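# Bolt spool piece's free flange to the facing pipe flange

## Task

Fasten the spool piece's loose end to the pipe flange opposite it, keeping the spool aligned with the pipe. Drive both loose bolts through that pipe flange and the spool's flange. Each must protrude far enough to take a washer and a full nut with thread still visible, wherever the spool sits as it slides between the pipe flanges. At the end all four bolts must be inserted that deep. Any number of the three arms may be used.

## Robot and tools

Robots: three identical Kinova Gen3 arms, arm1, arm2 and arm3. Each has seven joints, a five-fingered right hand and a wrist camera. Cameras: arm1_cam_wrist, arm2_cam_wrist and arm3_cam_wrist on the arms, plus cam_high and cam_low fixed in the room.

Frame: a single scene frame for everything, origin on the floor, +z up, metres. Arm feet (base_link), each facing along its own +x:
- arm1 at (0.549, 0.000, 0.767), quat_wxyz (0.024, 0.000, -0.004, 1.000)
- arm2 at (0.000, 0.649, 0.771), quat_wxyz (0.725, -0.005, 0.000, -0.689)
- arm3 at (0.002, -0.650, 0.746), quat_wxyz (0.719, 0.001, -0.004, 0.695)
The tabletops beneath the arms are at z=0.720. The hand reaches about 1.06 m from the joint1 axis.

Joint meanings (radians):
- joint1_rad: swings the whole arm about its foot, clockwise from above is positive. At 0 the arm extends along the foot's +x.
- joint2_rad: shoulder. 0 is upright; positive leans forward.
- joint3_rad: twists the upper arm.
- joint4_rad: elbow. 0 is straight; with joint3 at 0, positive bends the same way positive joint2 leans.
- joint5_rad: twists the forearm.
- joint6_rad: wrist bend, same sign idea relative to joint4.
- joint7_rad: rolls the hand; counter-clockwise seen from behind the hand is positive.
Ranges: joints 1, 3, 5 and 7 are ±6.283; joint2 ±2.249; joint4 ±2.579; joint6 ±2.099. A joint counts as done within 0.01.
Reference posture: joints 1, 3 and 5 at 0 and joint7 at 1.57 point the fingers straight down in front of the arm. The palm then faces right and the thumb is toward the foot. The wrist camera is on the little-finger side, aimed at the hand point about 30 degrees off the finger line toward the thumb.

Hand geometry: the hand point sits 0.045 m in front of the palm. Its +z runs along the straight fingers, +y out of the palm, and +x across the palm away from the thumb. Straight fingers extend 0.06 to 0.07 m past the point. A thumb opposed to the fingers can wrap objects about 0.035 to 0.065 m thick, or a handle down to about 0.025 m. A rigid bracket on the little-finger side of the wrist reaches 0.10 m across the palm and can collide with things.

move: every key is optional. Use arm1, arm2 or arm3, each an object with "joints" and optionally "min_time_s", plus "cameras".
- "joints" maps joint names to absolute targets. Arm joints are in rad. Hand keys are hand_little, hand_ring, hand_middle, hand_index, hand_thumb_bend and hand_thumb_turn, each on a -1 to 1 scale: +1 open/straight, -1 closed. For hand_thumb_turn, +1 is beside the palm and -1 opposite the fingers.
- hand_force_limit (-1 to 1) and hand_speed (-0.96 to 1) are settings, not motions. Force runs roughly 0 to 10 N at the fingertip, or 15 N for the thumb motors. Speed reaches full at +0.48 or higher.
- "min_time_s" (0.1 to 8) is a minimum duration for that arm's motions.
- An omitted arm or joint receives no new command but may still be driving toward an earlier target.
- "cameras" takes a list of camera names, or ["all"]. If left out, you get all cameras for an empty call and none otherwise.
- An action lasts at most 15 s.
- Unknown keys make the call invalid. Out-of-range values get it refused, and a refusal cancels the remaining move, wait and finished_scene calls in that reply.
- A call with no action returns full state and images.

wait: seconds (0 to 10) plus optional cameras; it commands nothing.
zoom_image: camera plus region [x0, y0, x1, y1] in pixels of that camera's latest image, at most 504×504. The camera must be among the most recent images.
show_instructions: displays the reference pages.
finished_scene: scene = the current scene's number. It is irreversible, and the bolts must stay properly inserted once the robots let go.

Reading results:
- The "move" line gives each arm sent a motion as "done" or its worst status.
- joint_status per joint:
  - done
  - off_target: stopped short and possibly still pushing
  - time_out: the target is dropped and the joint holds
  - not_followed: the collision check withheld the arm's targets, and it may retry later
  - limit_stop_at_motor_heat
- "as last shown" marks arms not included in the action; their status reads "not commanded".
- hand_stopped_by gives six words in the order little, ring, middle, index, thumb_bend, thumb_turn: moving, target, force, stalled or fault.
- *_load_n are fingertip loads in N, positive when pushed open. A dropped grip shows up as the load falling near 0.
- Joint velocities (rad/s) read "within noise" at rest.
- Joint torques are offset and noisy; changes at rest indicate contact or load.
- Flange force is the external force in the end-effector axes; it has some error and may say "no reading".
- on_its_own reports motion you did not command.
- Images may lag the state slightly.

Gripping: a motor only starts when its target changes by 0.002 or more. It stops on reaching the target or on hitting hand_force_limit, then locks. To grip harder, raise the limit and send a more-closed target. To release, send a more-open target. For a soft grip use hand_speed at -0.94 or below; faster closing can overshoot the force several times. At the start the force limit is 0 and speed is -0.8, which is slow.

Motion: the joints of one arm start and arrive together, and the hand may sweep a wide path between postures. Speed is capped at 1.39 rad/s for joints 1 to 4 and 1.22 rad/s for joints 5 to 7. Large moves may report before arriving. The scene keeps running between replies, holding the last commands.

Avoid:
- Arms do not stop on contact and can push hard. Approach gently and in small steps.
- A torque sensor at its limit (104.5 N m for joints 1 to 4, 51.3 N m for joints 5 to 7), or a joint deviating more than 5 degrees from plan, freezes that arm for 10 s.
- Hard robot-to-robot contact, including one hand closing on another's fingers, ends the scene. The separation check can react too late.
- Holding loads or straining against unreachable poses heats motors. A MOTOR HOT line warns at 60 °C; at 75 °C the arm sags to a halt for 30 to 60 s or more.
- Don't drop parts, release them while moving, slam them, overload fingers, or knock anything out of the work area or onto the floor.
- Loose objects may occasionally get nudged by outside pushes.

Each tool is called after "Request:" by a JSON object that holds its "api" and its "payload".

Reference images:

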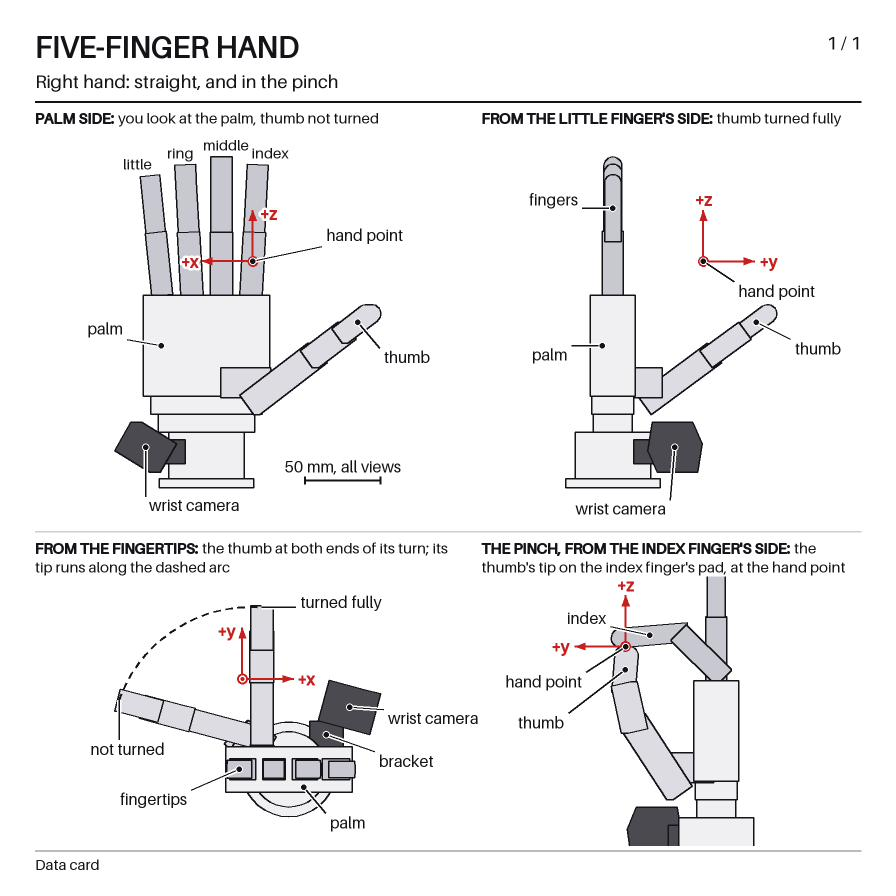

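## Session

Request:
{"api": "move", "payload": {}}

Scene clock: 0.00 s.
Joint torques (N m): no reading
Flange force (N): no reading
Joint velocities: within noise
arm1.joint_positions: joint1_rad=+0.679 joint2_rad=-0.316 joint3_rad=-0.052 joint4_rad=+1.517 joint5_rad=-0.048 joint6_rad=+1.928 joint7_rad=-1.963 hand_little=+1.000 hand_ring=+1.000 hand_middle=+1.000 hand_index=+1.000 hand_thumb_turn=+1.000 hand_thumb_bend=+1.000 hand_force_limit=+0.000 hand_speed=-0.800
arm1.joint_status: not commanded
arm1.hand_stopped_by: target,target,target,target,target,target
arm1.little_load_n: 0.0
arm1.ring_load_n: 0.0
arm1.middle_load_n: 0.0
arm1.index_load_n: -0.5
arm1.thumb_bend_load_n: 0.0
arm1.thumb_turn_load_n: 0.0
arm1.hand: x=+0.3571 y=+0.1022 z=+1.2467 quat_wxyz=(+0.010, +0.865, -0.502, -0.011) (m; scene frame)
arm2.joint_positions: joint1_rad=+0.670 joint2_rad=-0.349 joint3_rad=-0.051 joint4_rad=+1.624 joint5_rad=-0.060 joint6_rad=+1.887 joint7_rad=-2.276 hand_little=+1.000 hand_ring=+1.000 hand_middle=+1.000 hand_index=+1.000 hand_thumb_turn=+1.000 hand_thumb_bend=+1.000 hand_force_limit=+0.000 hand_speed=-0.800
arm2.joint_status: not commanded
arm2.hand_stopped_by: target,target,target,target,target,target
arm2.little_load_n: 0.0
arm2.ring_load_n: 0.0
arm2.middle_load_n: 0.0
arm2.index_load_n: 0.0
arm2.thumb_bend_load_n: 0.0
arm2.thumb_turn_load_n: 0.0
arm2.hand: x=-0.0916 y=+0.4621 z=+1.2232 quat_wxyz=(-0.008, -0.988, -0.155, -0.018) (m; scene frame)
arm3.joint_positions: joint1_rad=+0.553 joint2_rad=-0.376 joint3_rad=-0.055 joint4_rad=+1.395 joint5_rad=-0.036 joint6_rad=+2.060 joint7_rad=-2.256 hand_little=+1.000 hand_ring=+1.000 hand_middle=+1.000 hand_index=+1.000 hand_thumb_turn=+1.000 hand_thumb_bend=+1.000 hand_force_limit=+0.000 hand_speed=-0.800
arm3.joint_status: not commanded
arm3.hand_stopped_by: target,target,target,target,target,target
arm3.little_load_n: 0.0
arm3.ring_load_n: 0.0
arm3.middle_load_n: 0.0
arm3.index_load_n: 0.0
arm3.thumb_bend_load_n: 0.0
arm3.thumb_turn_load_n: 0.0
arm3.hand: x=+0.0827 y=-0.4776 z=+1.2709 quat_wxyz=(-0.018, +0.183, -0.982, -0.030) (m; scene frame)
pictures: arm1_cam_wrist, arm2_cam_wrist, arm3_cam_wrist, cam_high, cam_low
Images, in order (width x height): arm1_cam_wrist 672x504, arm2_cam_wrist 672x504, arm3_cam_wrist 672x504, cam_high 896x504, cam_low 896x504.

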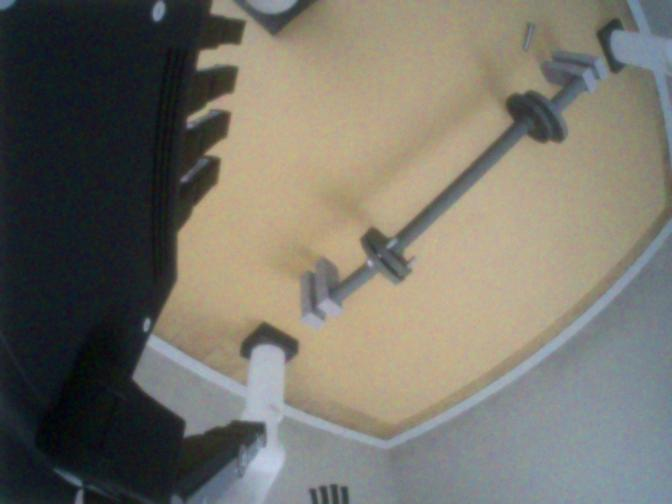

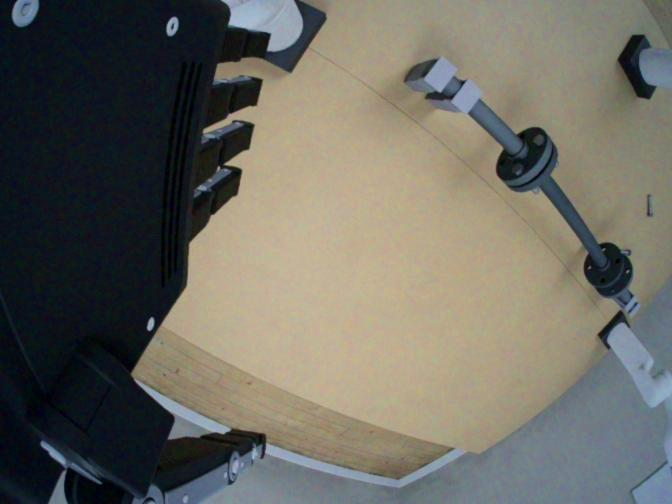

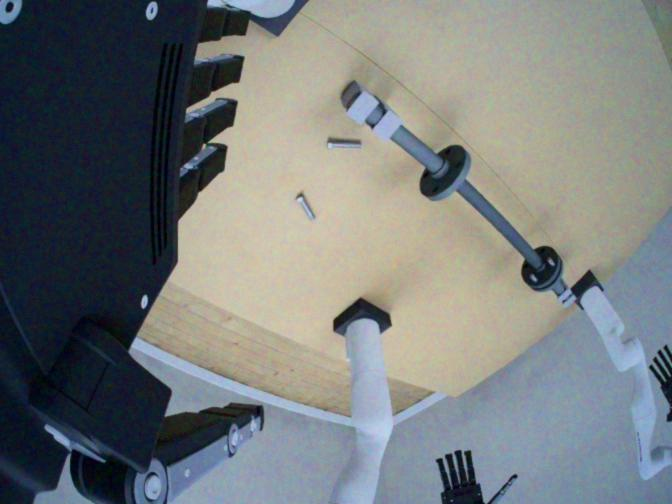

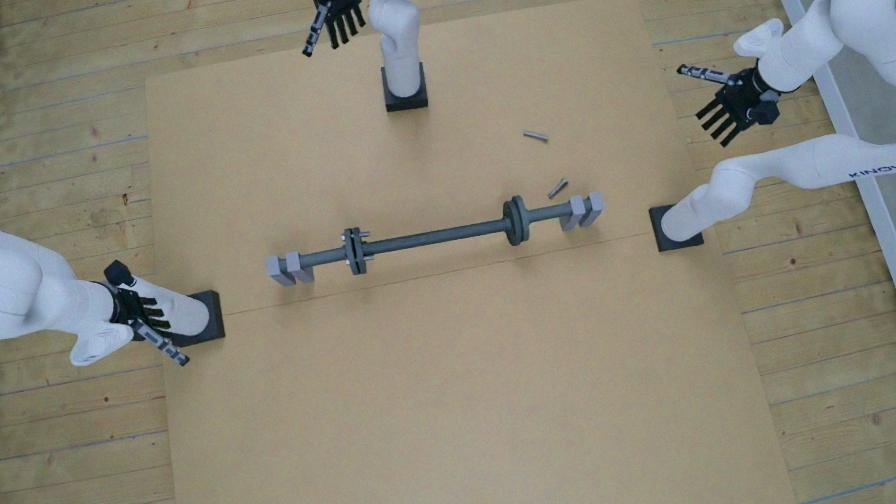

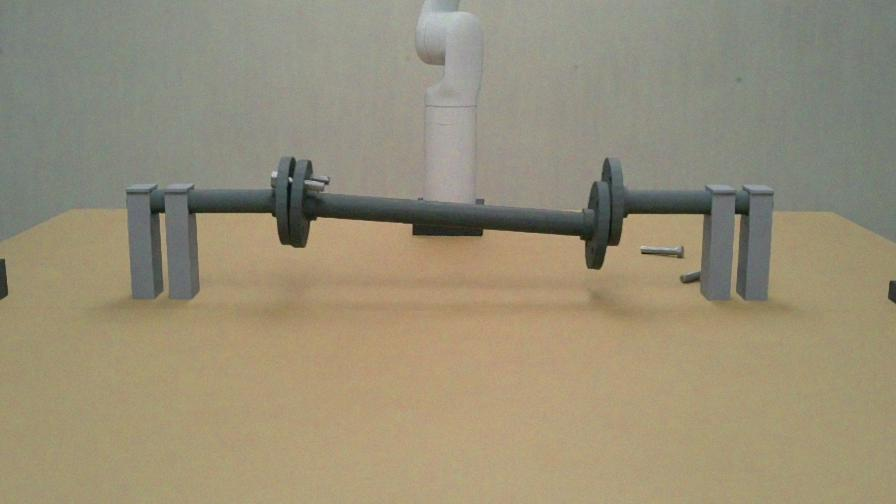

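Request:
{"api": "zoom_image", "payload": {"camera": "arm3_cam_wrist", "region": [280, 60, 600, 320]}}

Request:
{"api": "zoom_image", "payload": {"camera": "cam_low", "region": [540, 130, 800, 330]}}

Request:
{"api": "zoom_image", "payload": {"camera": "cam_low", "region": [220, 130, 360, 270]}}

Request:
{"api": "zoom_image", "payload": {"camera": "cam_high", "region": [480, 110, 640, 270]}}

Request:
{"api": "zoom_image", "payload": {"camera": "cam_high", "region": [240, 180, 620, 320]}}

Scaled by 1.575 from the camera's 672x504 image, which has a finer 960x720 frame.

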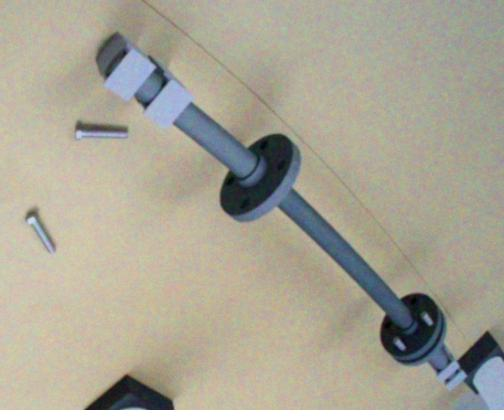

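Scaled by 1.938 from the camera's 896x504 image, which has a finer 1280x720 frame.

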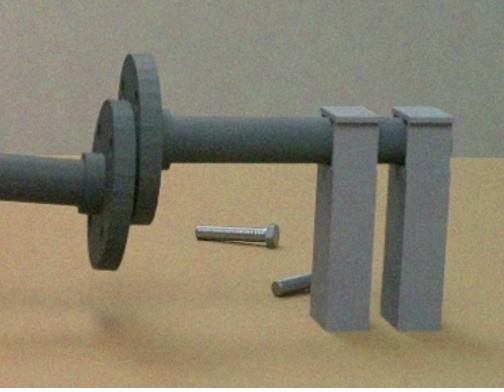

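Scaled by 3.600 from the camera's 896x504 image, which has a finer 1280x720 frame.

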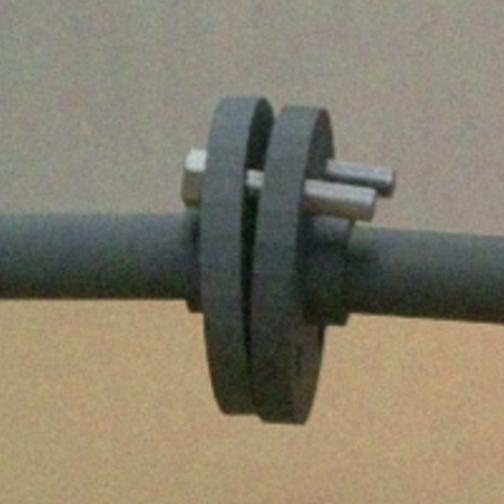

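Scaled by 3.150 from the camera's 896x504 image, which has a finer 1280x720 frame.

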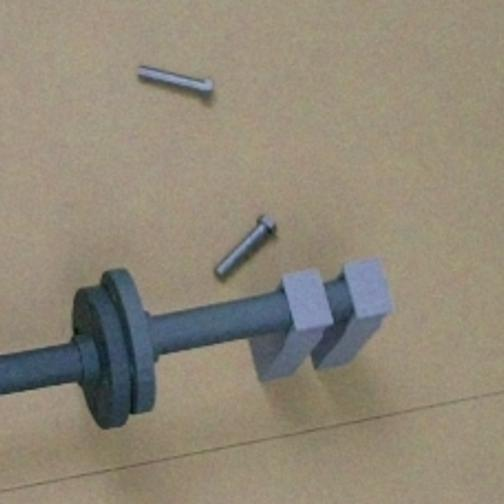

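Scaled by 1.326 from the camera's 896x504 image, which has a finer 1280x720 frame.

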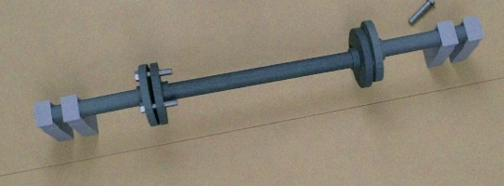

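Request:
{"api": "move", "payload": {"arm1": {"joints": {"joint1_rad": -0.2244, "joint2_rad": 0.35, "joint3_rad": 0, "joint4_rad": 1.43, "joint5_rad": 0.0086, "joint6_rad": 1.186, "joint7_rad": -0.0833, "hand_thumb_turn": -1}, "min_time_s": 4}, "arm3": {"joints": {"joint1_rad": -0.13, "joint2_rad": 0.1777, "joint3_rad": 0, "joint4_rad": 1.8409, "joint5_rad": 0.283, "joint6_rad": 1.1425, "joint7_rad": -1.6815, "hand_index": -0.4, "hand_middle": -0.4, "hand_ring": -1, "hand_little": -1, "hand_thumb_turn": -1, "hand_thumb_bend": 0.85}, "min_time_s": 4}, "cameras": ["all"]}}

Request:
{"api": "zoom_image", "payload": {"camera": "arm3_cam_wrist", "region": [100, 0, 604, 504]}}

Request:
{"api": "zoom_image", "payload": {"camera": "arm1_cam_wrist", "region": [100, 0, 604, 504]}}

Scene clock: 194.80 s.
Joint torques (N m): arm1=[-0.34 -14.41 0.5 -7.61 -0.09 -0.2 0.13] | arm2=[0.75 -1.55 3.81 -6.11 -0.15 -0.14 0.06] | arm3=[-0.23 -9.92 0.42 -8.13 0.1 -0.27 -0.32]
Flange force (N): arm1=[0.5 -1.3 -1.5] | arm2=[5.3 11.4 -6.2] | arm3=[3.4 -0.7 0.4]
move: arm1 done; arm3 done
Joint velocities: within noise
arm1.joint_positions: joint1_rad=-0.224 joint2_rad=+0.350 joint3_rad=+0.000 joint4_rad=+1.430 joint5_rad=+0.009 joint6_rad=+1.186 joint7_rad=-0.083 hand_little=+1.000 hand_ring=+1.000 hand_middle=+1.000 hand_index=+1.000 hand_thumb_turn=-1.000 hand_thumb_bend=+1.000 hand_force_limit=+0.000 hand_speed=-0.800
arm1.joint_status: all done
arm1.hand_stopped_by: target,target,target,target,target,target
arm1.little_load_n: 0.0
arm1.ring_load_n: 0.0
arm1.middle_load_n: 0.0
arm1.index_load_n: 0.0
arm1.thumb_bend_load_n: 0.0
arm1.thumb_turn_load_n: 0.0
arm1.hand: x=+0.1062 y=-0.0895 z=+1.0540 quat_wxyz=(-0.060, +0.670, +0.737, -0.064) (m; scene frame)
arm2: as last shown
arm3.joint_positions: joint1_rad=-0.130 joint2_rad=+0.178 joint3_rad=+0.000 joint4_rad=+1.841 joint5_rad=+0.283 joint6_rad=+1.142 joint7_rad=-1.681 hand_little=-1.000 hand_ring=-1.000 hand_middle=-0.400 hand_index=-0.400 hand_thumb_turn=-1.000 hand_thumb_bend=+0.850 hand_force_limit=+0.000 hand_speed=-0.800
arm3.joint_status: all done
arm3.hand_stopped_by: target,target,target,target,target,target
arm3.little_load_n: 0.0
arm3.ring_load_n: 0.0
arm3.middle_load_n: 0.0
arm3.index_load_n: 0.0
arm3.thumb_bend_load_n: 0.0
arm3.thumb_turn_load_n: 0.0
arm3.hand: x=+0.0117 y=-0.2621 z=+0.9843 quat_wxyz=(-0.097, +0.737, -0.663, +0.087) (m; scene frame)
pictures: arm1_cam_wrist, arm2_cam_wrist, arm3_cam_wrist, cam_high, cam_low
Images, in order (width x height): arm1_cam_wrist 672x504, arm2_cam_wrist 672x504, arm3_cam_wrist 672x504, cam_high 896x504, cam_low 896x504.

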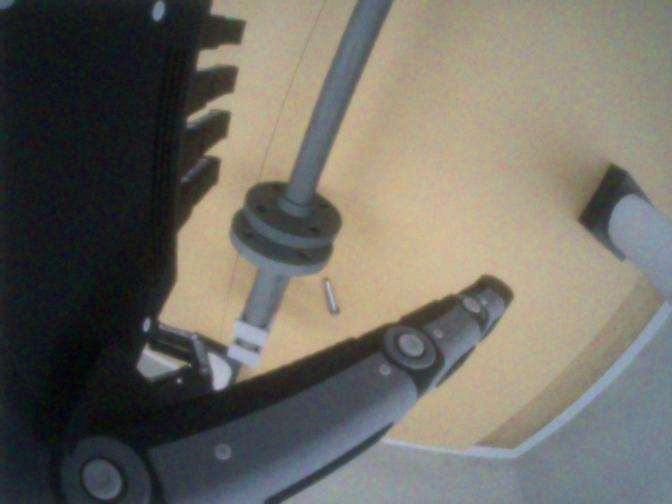

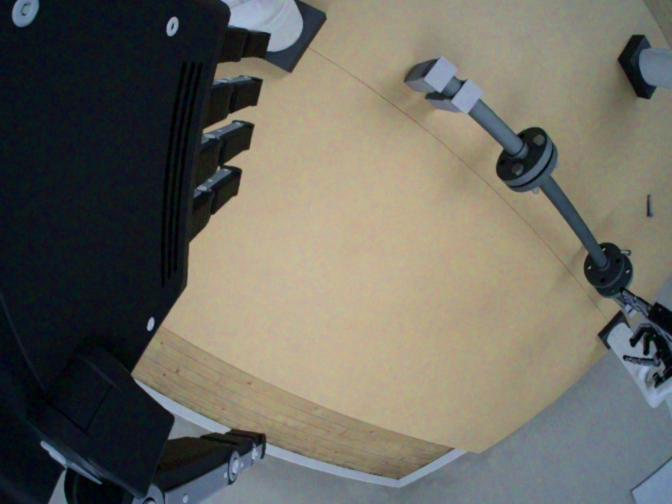

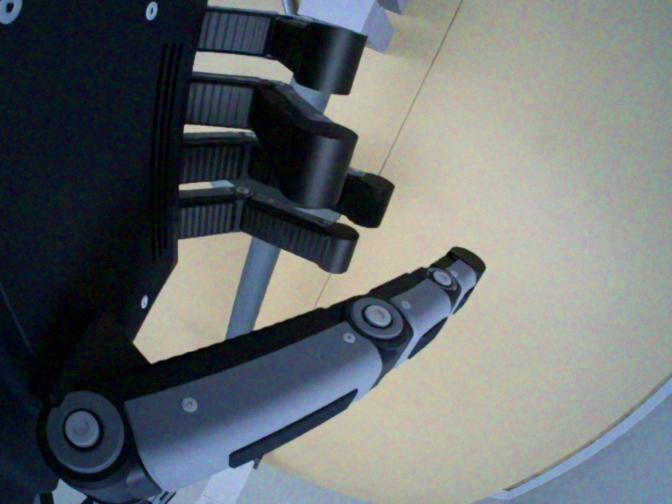

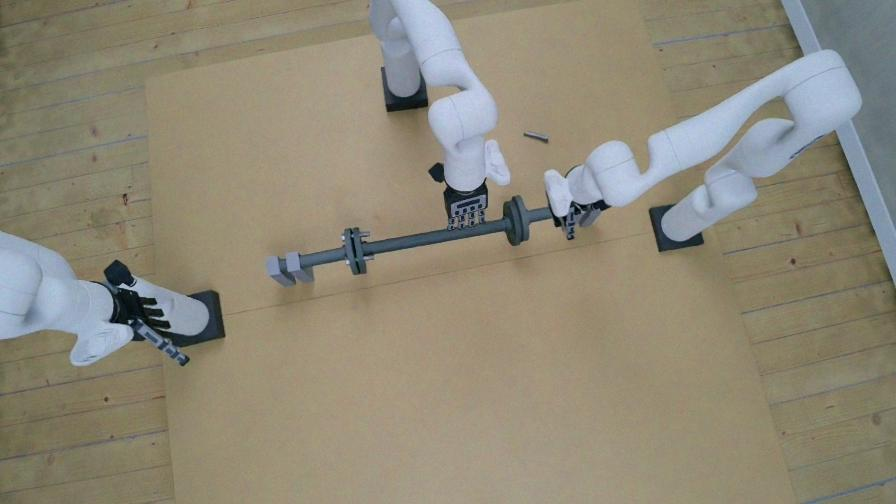

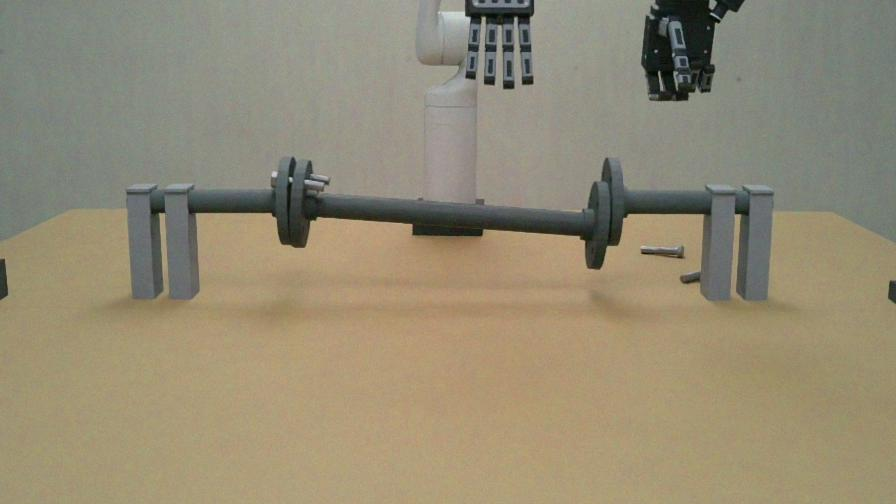

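Scaled by 1.000.

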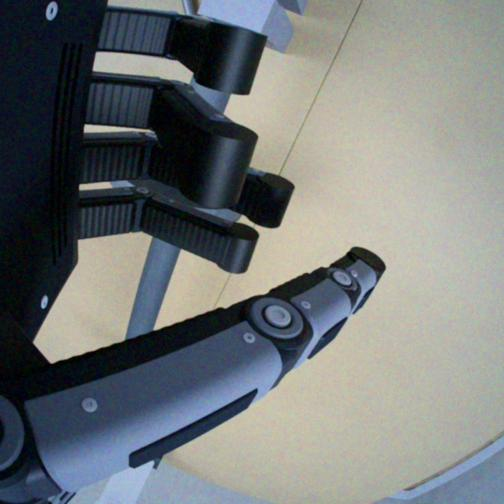

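Scaled by 1.000.

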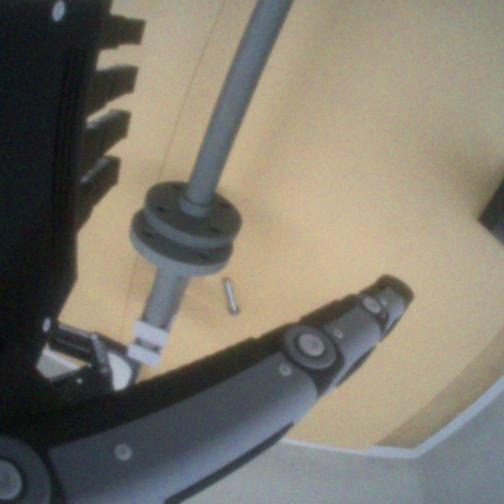

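Request:
{"api": "zoom_image", "payload": {"camera": "arm1_cam_wrist", "region": [210, 160, 370, 380]}}

Scaled by 2.291 from the camera's 672x504 image, which has a finer 960x720 frame.

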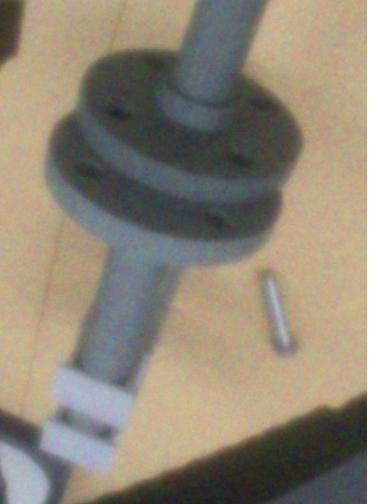

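Request:
{"api": "move", "payload": {"arm1": {"joints": {"joint1_rad": -0.2587, "joint2_rad": 0.5138, "joint3_rad": 0, "joint4_rad": 1.5138, "joint5_rad": 0.1096, "joint6_rad": 0.9534, "joint7_rad": -0.2128}, "min_time_s": 2.5}, "cameras": ["arm1_cam_wrist", "cam_high", "cam_low"]}}

Request:
{"api": "zoom_image", "payload": {"camera": "arm1_cam_wrist", "region": [150, 0, 450, 300]}}

Request:
{"api": "zoom_image", "payload": {"camera": "cam_high", "region": [400, 160, 560, 270]}}

Scene clock: 377.23 s.
Joint torques (N m): arm1=[-0.38 -16.56 0.66 -6.94 0.03 -0.18 0.1] | arm2=[0.73 -1.56 3.75 -6.12 -0.17 -0.15 0.05] | arm3=[-0.23 -9.88 0.38 -8.16 0.12 -0.25 -0.35]
Flange force (N): arm1=[0.9 -1.5 -1.2] | arm2=[5.1 11.2 -6.2] | arm3=[3.6 -0.8 0.4]
move: arm1 done
Joint velocities: within noise
arm1.joint_positions: joint1_rad=-0.259 joint2_rad=+0.514 joint3_rad=+0.000 joint4_rad=+1.514 joint5_rad=+0.110 joint6_rad=+0.953 joint7_rad=-0.213 hand_little=+1.000 hand_ring=+1.000 hand_middle=+1.000 hand_index=+1.000 hand_thumb_turn=-1.000 hand_thumb_bend=+1.000 hand_force_limit=+0.000 hand_speed=-0.800
arm1.joint_status: all done
arm1.hand_stopped_by: target,target,target,target,target,target
arm1.little_load_n: 0.0
arm1.ring_load_n: 0.0
arm1.middle_load_n: 0.0
arm1.index_load_n: 0.0
arm1.thumb_bend_load_n: 0.0
arm1.thumb_turn_load_n: 0.0
arm1.hand: x=+0.0694 y=-0.0894 z=+0.9504 quat_wxyz=(-0.086, +0.685, +0.723, -0.039) (m; scene frame)
arm2, arm3: as last shown
pictures: arm1_cam_wrist, cam_high, cam_low
Images, in order (width x height): arm1_cam_wrist 672x504, cam_high 896x504, cam_low 896x504.

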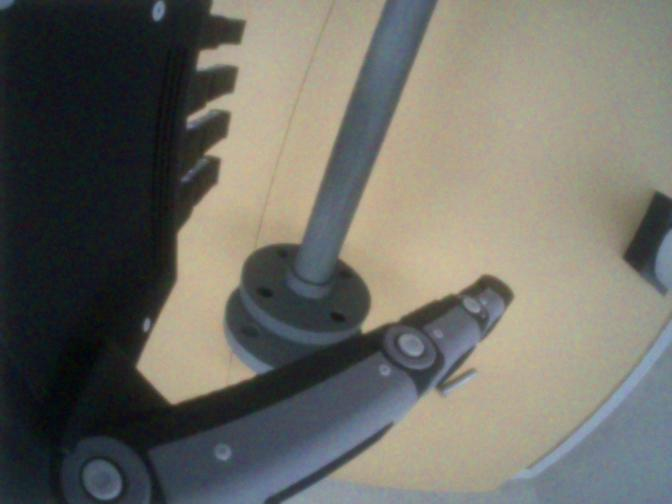

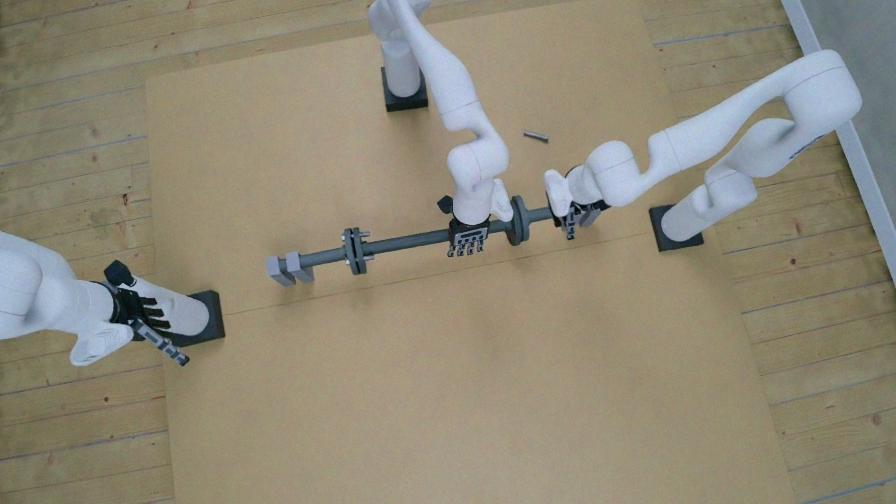

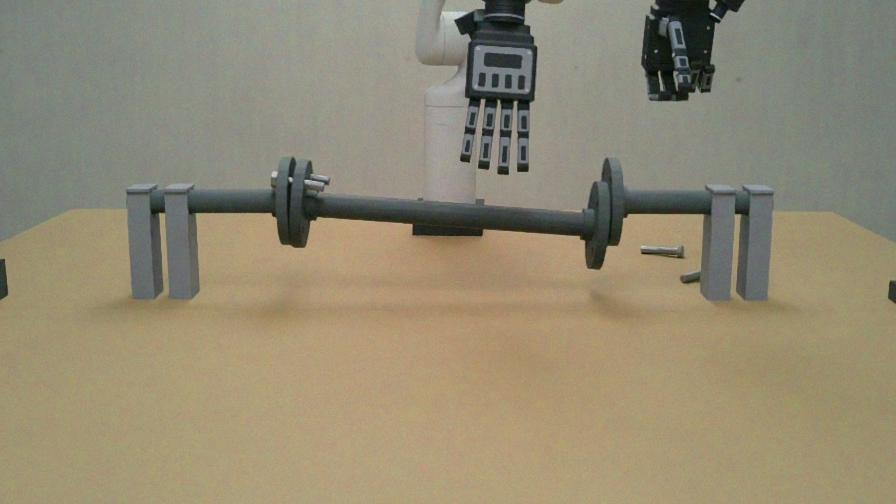

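Scaled by 1.680 from the camera's 672x504 image, which has a finer 960x720 frame.

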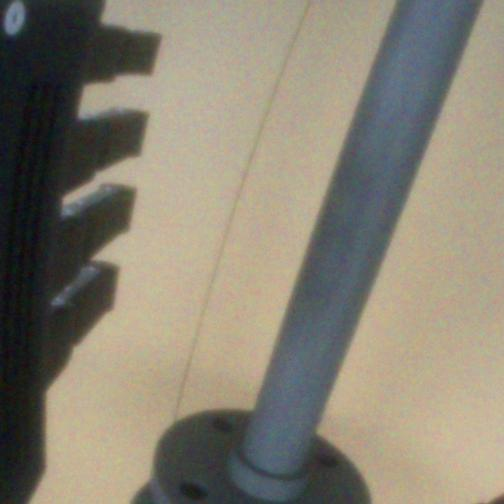

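Scaled by 3.150 from the camera's 896x504 image, which has a finer 1280x720 frame.

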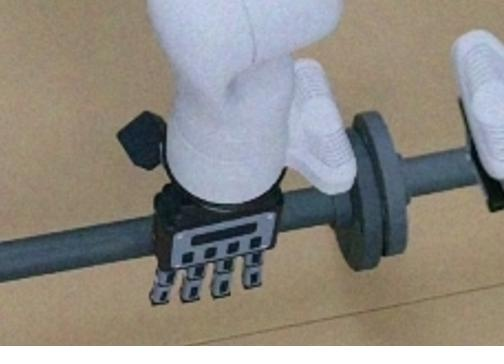

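Request:
{"api": "move", "payload": {"arm1": {"joints": {"joint1_rad": -0.2606, "joint2_rad": 0.6845, "joint3_rad": 0, "joint4_rad": 1.6678, "joint5_rad": 0.1521, "joint6_rad": 0.6321, "joint7_rad": -0.2741}, "min_time_s": 3}, "cameras": ["arm1_cam_wrist", "cam_high", "cam_low"]}}

Request:
{"api": "zoom_image", "payload": {"camera": "arm1_cam_wrist", "region": [150, 100, 550, 400]}}

Request:
{"api": "zoom_image", "payload": {"camera": "cam_low", "region": [440, 130, 660, 290]}}

Scene clock: 423.33 s.
Joint torques (N m): arm1=[-0.26 -17.77 0.88 -5.3 0.09 -0.13 0.08] | arm2=[0.69 -1.6 3.8 -6.13 -0.13 -0.12 0.06] | arm3=[-0.18 -9.88 0.43 -8.18 0.07 -0.28 -0.38]
Flange force (N): arm1=[0.9 -2.2 -0.9] | arm2=[5.2 11.4 -6.1] | arm3=[3.6 -0.7 0.4]
move: arm1 done
Joint velocities: within noise
arm1.joint_positions: joint1_rad=-0.261 joint2_rad=+0.685 joint3_rad=+0.000 joint4_rad=+1.668 joint5_rad=+0.152 joint6_rad=+0.632 joint7_rad=-0.274 hand_little=+1.000 hand_ring=+1.000 hand_middle=+1.000 hand_index=+1.000 hand_thumb_turn=-1.000 hand_thumb_bend=+1.000 hand_force_limit=+0.000 hand_speed=-0.800
arm1.joint_status: all done
arm1.hand_stopped_by: target,target,target,target,target,target
arm1.little_load_n: 0.0
arm1.ring_load_n: 0.0
arm1.middle_load_n: 0.0
arm1.index_load_n: 0.0
arm1.thumb_bend_load_n: 0.0
arm1.thumb_turn_load_n: 0.0
arm1.hand: x=+0.0694 y=-0.0893 z=+0.8272 quat_wxyz=(-0.086, +0.685, +0.723, -0.039) (m; scene frame)
arm2, arm3: as last shown
pictures: arm1_cam_wrist, cam_high, cam_low
Images, in order (width x height): arm1_cam_wrist 672x504, cam_high 896x504, cam_low 896x504.

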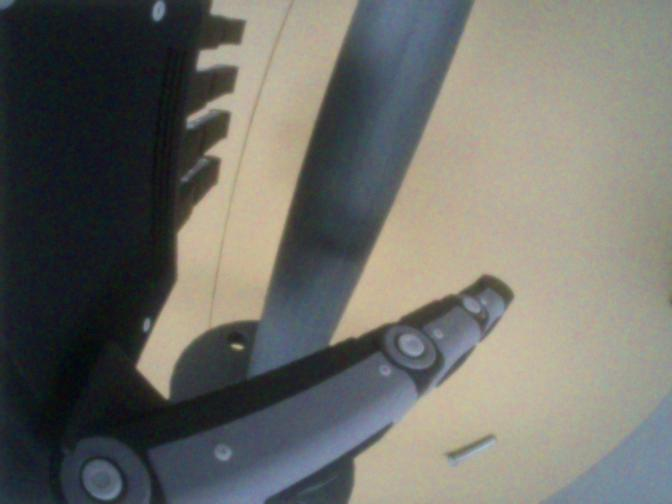

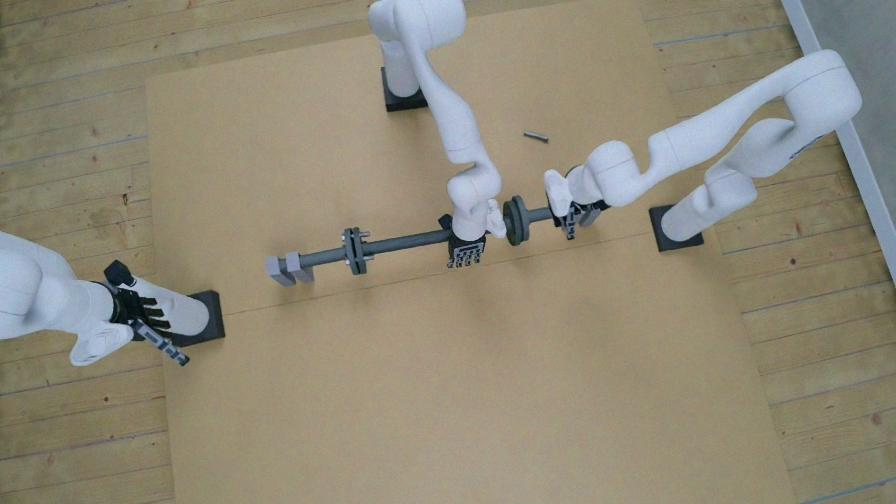

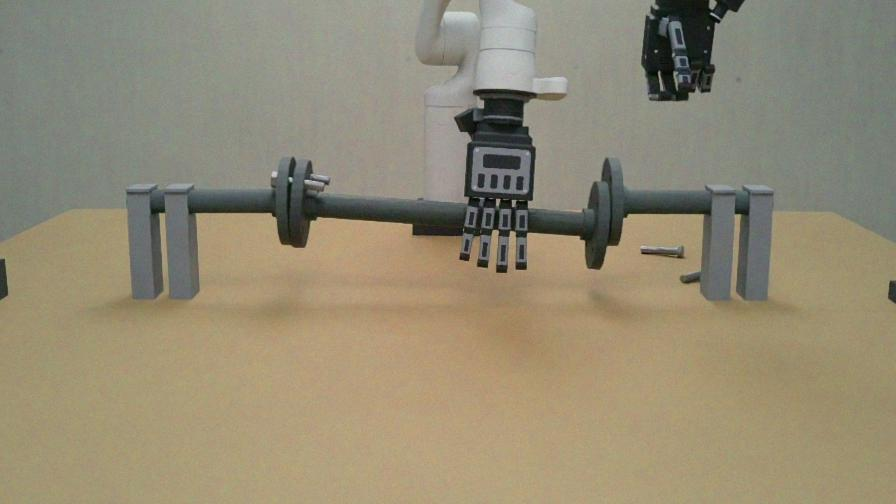

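Scaled by 1.260 from the camera's 672x504 image, which has a finer 960x720 frame.

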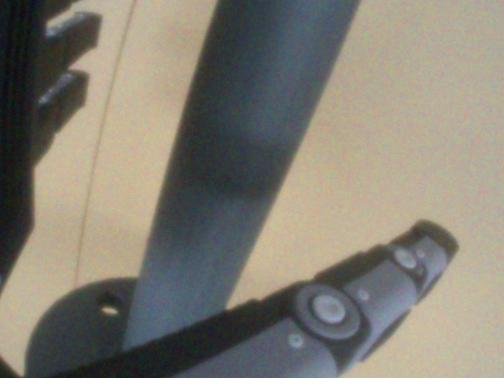

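Scaled by 2.291 from the camera's 896x504 image, which has a finer 1280x720 frame.

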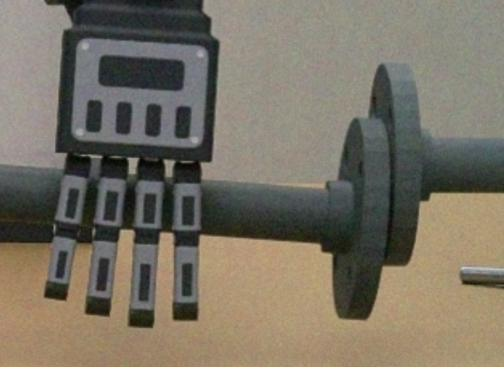

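Request:
{"api": "move", "payload": {"arm1": {"joints": {"hand_speed": -0.85, "hand_force_limit": -0.5, "hand_little": -0.05, "hand_ring": -0.05, "hand_middle": -0.05, "hand_index": -0.05}}, "cameras": ["cam_low"]}}

Request:
{"api": "move", "payload": {"arm1": {"joints": {"hand_speed": -0.9, "hand_force_limit": -0.4, "hand_thumb_bend": 0.0}}, "cameras": ["arm1_cam_wrist", "cam_high", "cam_low"]}}

Scene clock: 435.43 s.
Joint torques (N m): arm1=[-0.88 -20.68 0.23 -3.98 -0.32 1.82 0.03] | arm2=[0.75 -1.54 3.79 -6.11 -0.13 -0.14 0.03] | arm3=[-0.18 -9.94 0.4 -8.15 0.1 -0.23 -0.36]
Flange force (N): arm1=[1.3 -6.6 8.9] | arm2=[5.2 11.3 -6.1] | arm3=[3.4 -0.7 0.5]
move: arm1 off_target
Joint velocities: within noise
arm1.joint_positions: joint1_rad=-0.261 joint2_rad=+0.685 joint3_rad=+0.000 joint4_rad=+1.668 joint5_rad=+0.152 joint6_rad=+0.632 joint7_rad=-0.274 hand_little=+0.014 hand_ring=+0.030 hand_middle=+0.042 hand_index=+0.056 hand_thumb_turn=-1.000 hand_thumb_bend=+1.000 hand_force_limit=-0.500 hand_speed=-0.850
arm1.joint_status: hand_little off_target (ended at +0.014, target -0.050); hand_ring off_target (ended at +0.030, target -0.050); hand_middle off_target (ended at +0.042, target -0.050); hand_index off_target (ended at +0.056, target -0.050); the others done
arm1.hand_stopped_by: force,force,force,force,target,target
arm1.little_load_n: 3.0
arm1.ring_load_n: 8.5
arm1.middle_load_n: 2.5
arm1.index_load_n: 1.0
arm1.thumb_bend_load_n: 0.0
arm1.thumb_turn_load_n: 0.0
arm1.hand: x=+0.0694 y=-0.0893 z=+0.8271 quat_wxyz=(-0.086, +0.685, +0.723, -0.039) (m; scene frame)
arm2, arm3: as last shown
arm2.middle_load_n: 0.5
pictures: cam_low
Images, in order (width x height): cam_low 896x504.

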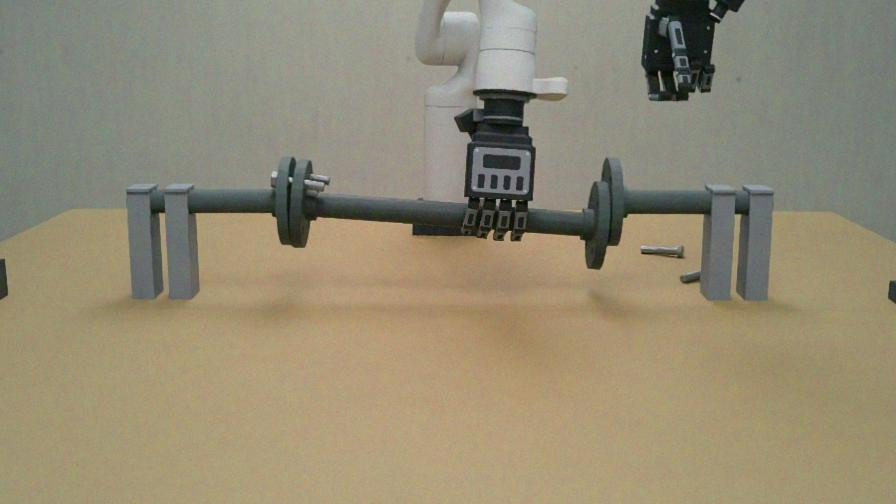

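Scene clock: 440.17 s.
Joint torques (N m): arm1=[-0.83 -20.95 0.35 -4.94 -0.27 1.26 0.02] | arm2=[0.71 -1.61 3.82 -6.11 -0.14 -0.15 0.09] | arm3=[-0.24 -9.89 0.36 -8.14 0.05 -0.27 -0.37]
Flange force (N): arm1=[1.4 -4.7 8.3] | arm2=[5.3 11.6 -6.2] | arm3=[3.5 -0.9 0.4]
move: arm1 off_target
Joint velocities: within noise
arm1.joint_positions: joint1_rad=-0.261 joint2_rad=+0.685 joint3_rad=+0.000 joint4_rad=+1.668 joint5_rad=+0.152 joint6_rad=+0.632 joint7_rad=-0.274 hand_little=+0.014 hand_ring=+0.030 hand_middle=+0.042 hand_index=+0.056 hand_thumb_turn=-1.000 hand_thumb_bend=+0.374 hand_force_limit=-0.400 hand_speed=-0.900
arm1.joint_status: hand_thumb_bend off_target (ended at +0.374, target +0.000); the others done
arm1.hand_stopped_by: force,force,force,force,force,target
arm1.little_load_n: 3.5
arm1.ring_load_n: 9.0
arm1.middle_load_n: 3.0
arm1.index_load_n: 1.5
arm1.thumb_bend_load_n: 5.5
arm1.thumb_turn_load_n: 0.5
arm1.hand: x=+0.0694 y=-0.0893 z=+0.8272 quat_wxyz=(-0.086, +0.685, +0.723, -0.039) (m; scene frame)
arm2, arm3: as last shown
arm2.middle_load_n: 0.0
pictures: arm1_cam_wrist, cam_high, cam_low
Images, in order (width x height): arm1_cam_wrist 672x504, cam_high 896x504, cam_low 896x504.

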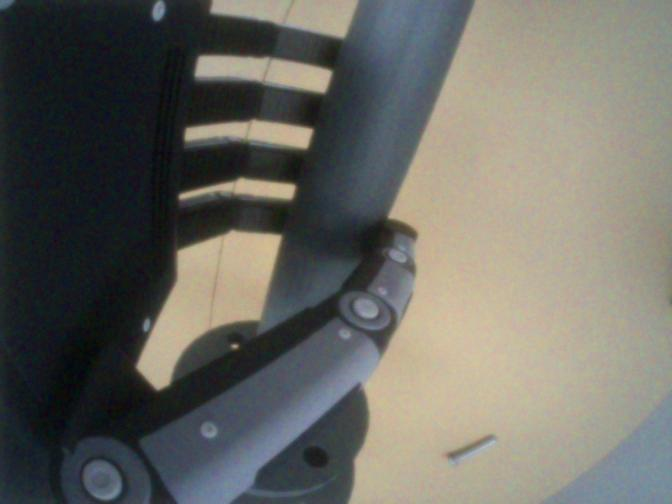

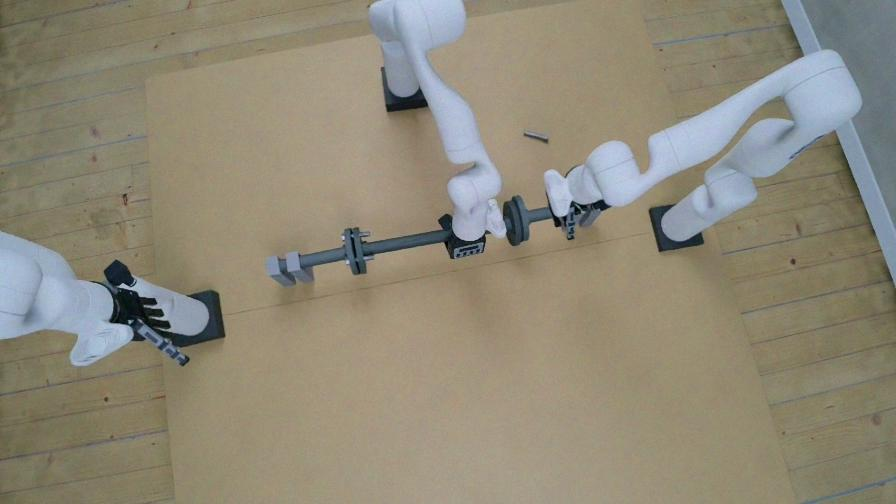

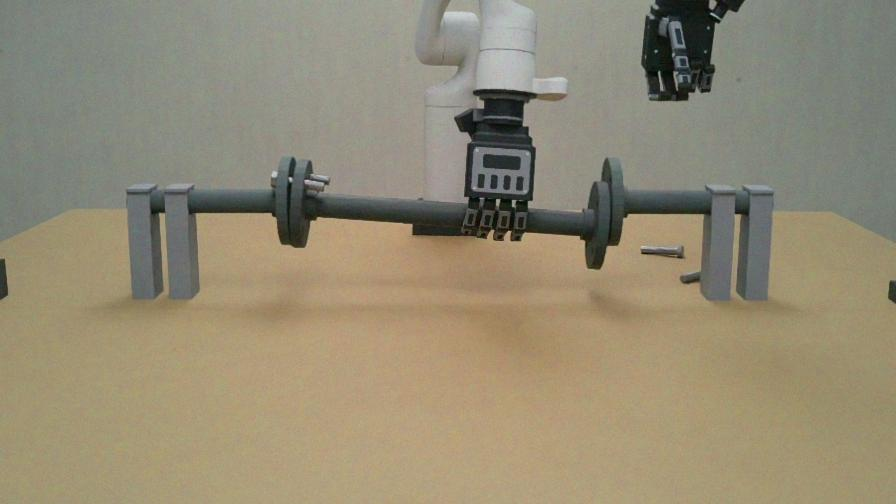

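Request:
{"api": "move", "payload": {"arm1": {"joints": {"joint1_rad": -0.2132, "joint2_rad": 0.6528, "joint3_rad": 0, "joint4_rad": 1.6613, "joint5_rad": 0.0204, "joint6_rad": 0.6529, "joint7_rad": -0.1322}, "min_time_s": 4}, "cameras": ["arm1_cam_wrist", "cam_high", "cam_low"]}}

Request:
{"api": "zoom_image", "payload": {"camera": "cam_low", "region": [540, 130, 780, 290]}}

Request:
{"api": "zoom_image", "payload": {"camera": "cam_high", "region": [480, 160, 600, 270]}}

Request:
{"api": "zoom_image", "payload": {"camera": "arm1_cam_wrist", "region": [150, 200, 450, 504]}}

Scene clock: 460.10 s.
Joint torques (N m): arm1=[0.1 -19.01 1.07 -6.04 -0.09 -0.06 0.09] | arm2=[0.74 -1.55 3.81 -6.13 -0.15 -0.17 0.08] | arm3=[-0.2 -9.9 0.37 -8.11 0.06 -0.27 -0.38]
Flange force (N): arm1=[0.2 -1.9 2.3] | arm2=[5.3 11.4 -6.2] | arm3=[3.4 -0.8 0.3]
move: arm1 done
Joint velocities: within noise
arm1.joint_positions: joint1_rad=-0.213 joint2_rad=+0.653 joint3_rad=+0.000 joint4_rad=+1.661 joint5_rad=+0.020 joint6_rad=+0.653 joint7_rad=-0.132 hand_little=+0.014 hand_ring=+0.030 hand_middle=+0.042 hand_index=+0.056 hand_thumb_turn=-1.000 hand_thumb_bend=+0.374 hand_force_limit=-0.400 hand_speed=-0.900
arm1.joint_status: all done
arm1.hand_stopped_by: force,force,force,force,force,target
arm1.little_load_n: 0.0
arm1.ring_load_n: 4.5
arm1.middle_load_n: 1.5
arm1.index_load_n: 1.5
arm1.thumb_bend_load_n: 6.5
arm1.thumb_turn_load_n: 2.5
arm1.hand: x=+0.0695 y=-0.0894 z=+0.8456 quat_wxyz=(-0.060, +0.687, +0.721, -0.063) (m; scene frame)
arm2, arm3: as last shown
arm2.thumb_bend_load_n: -0.5
pictures: arm1_cam_wrist, cam_high, cam_low
Images, in order (width x height): arm1_cam_wrist 672x504, cam_high 896x504, cam_low 896x504.

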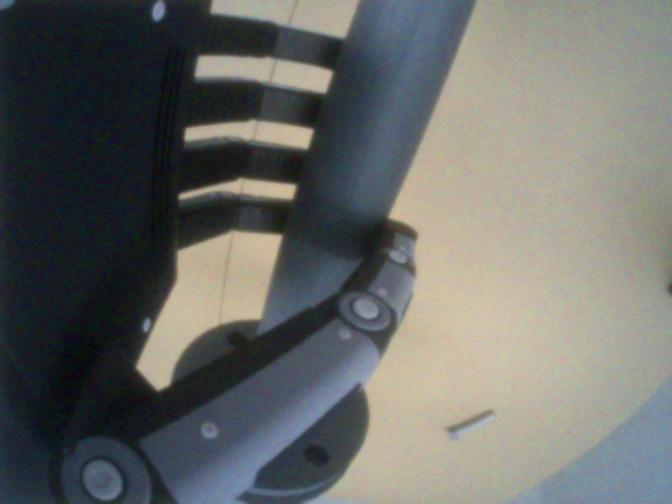

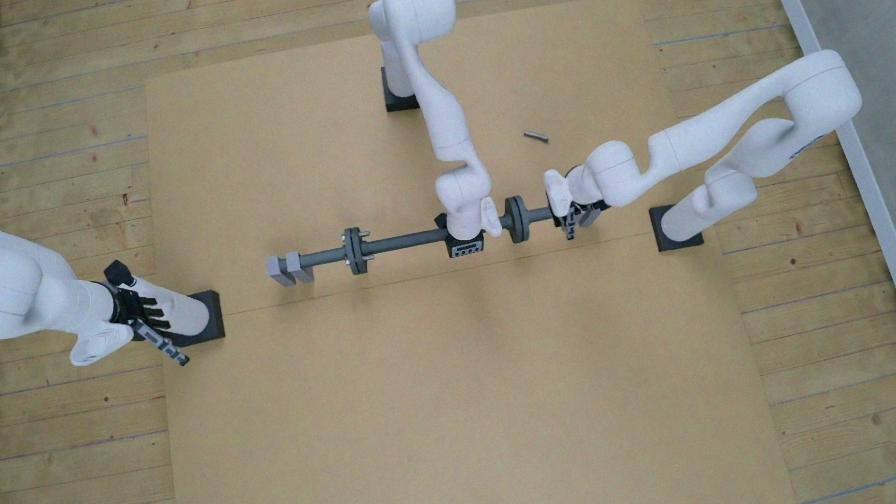

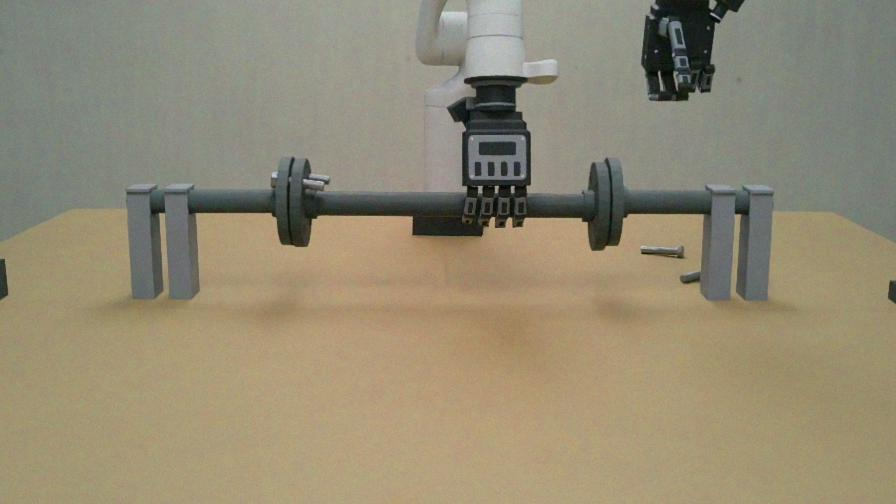

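Scaled by 2.100 from the camera's 896x504 image, which has a finer 1280x720 frame.

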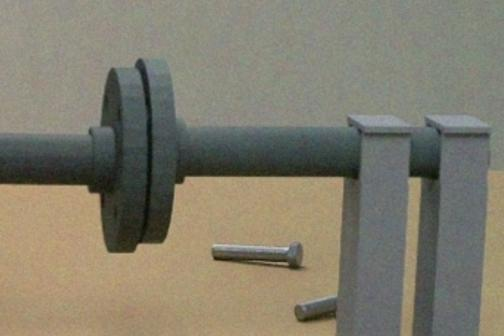

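Scaled by 4.200 from the camera's 896x504 image, which has a finer 1280x720 frame.

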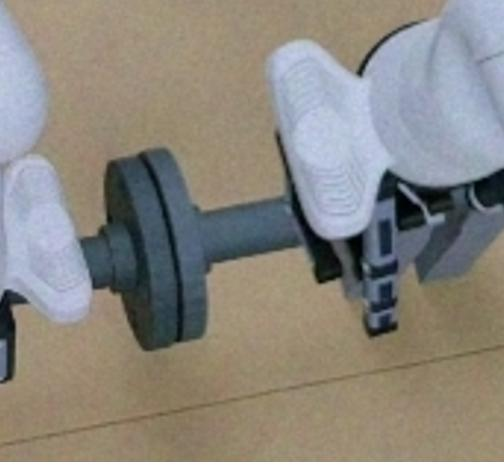

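Scaled by 1.658 from the camera's 672x504 image, which has a finer 960x720 frame.

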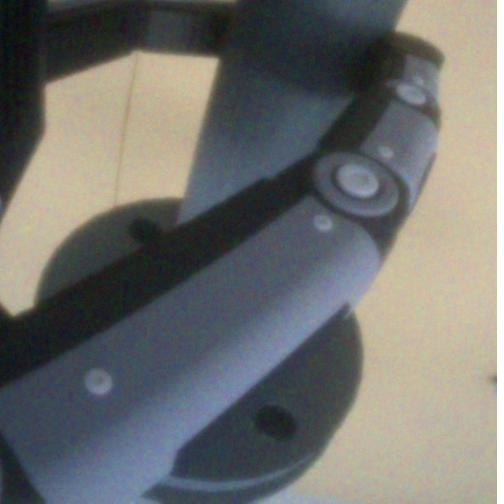

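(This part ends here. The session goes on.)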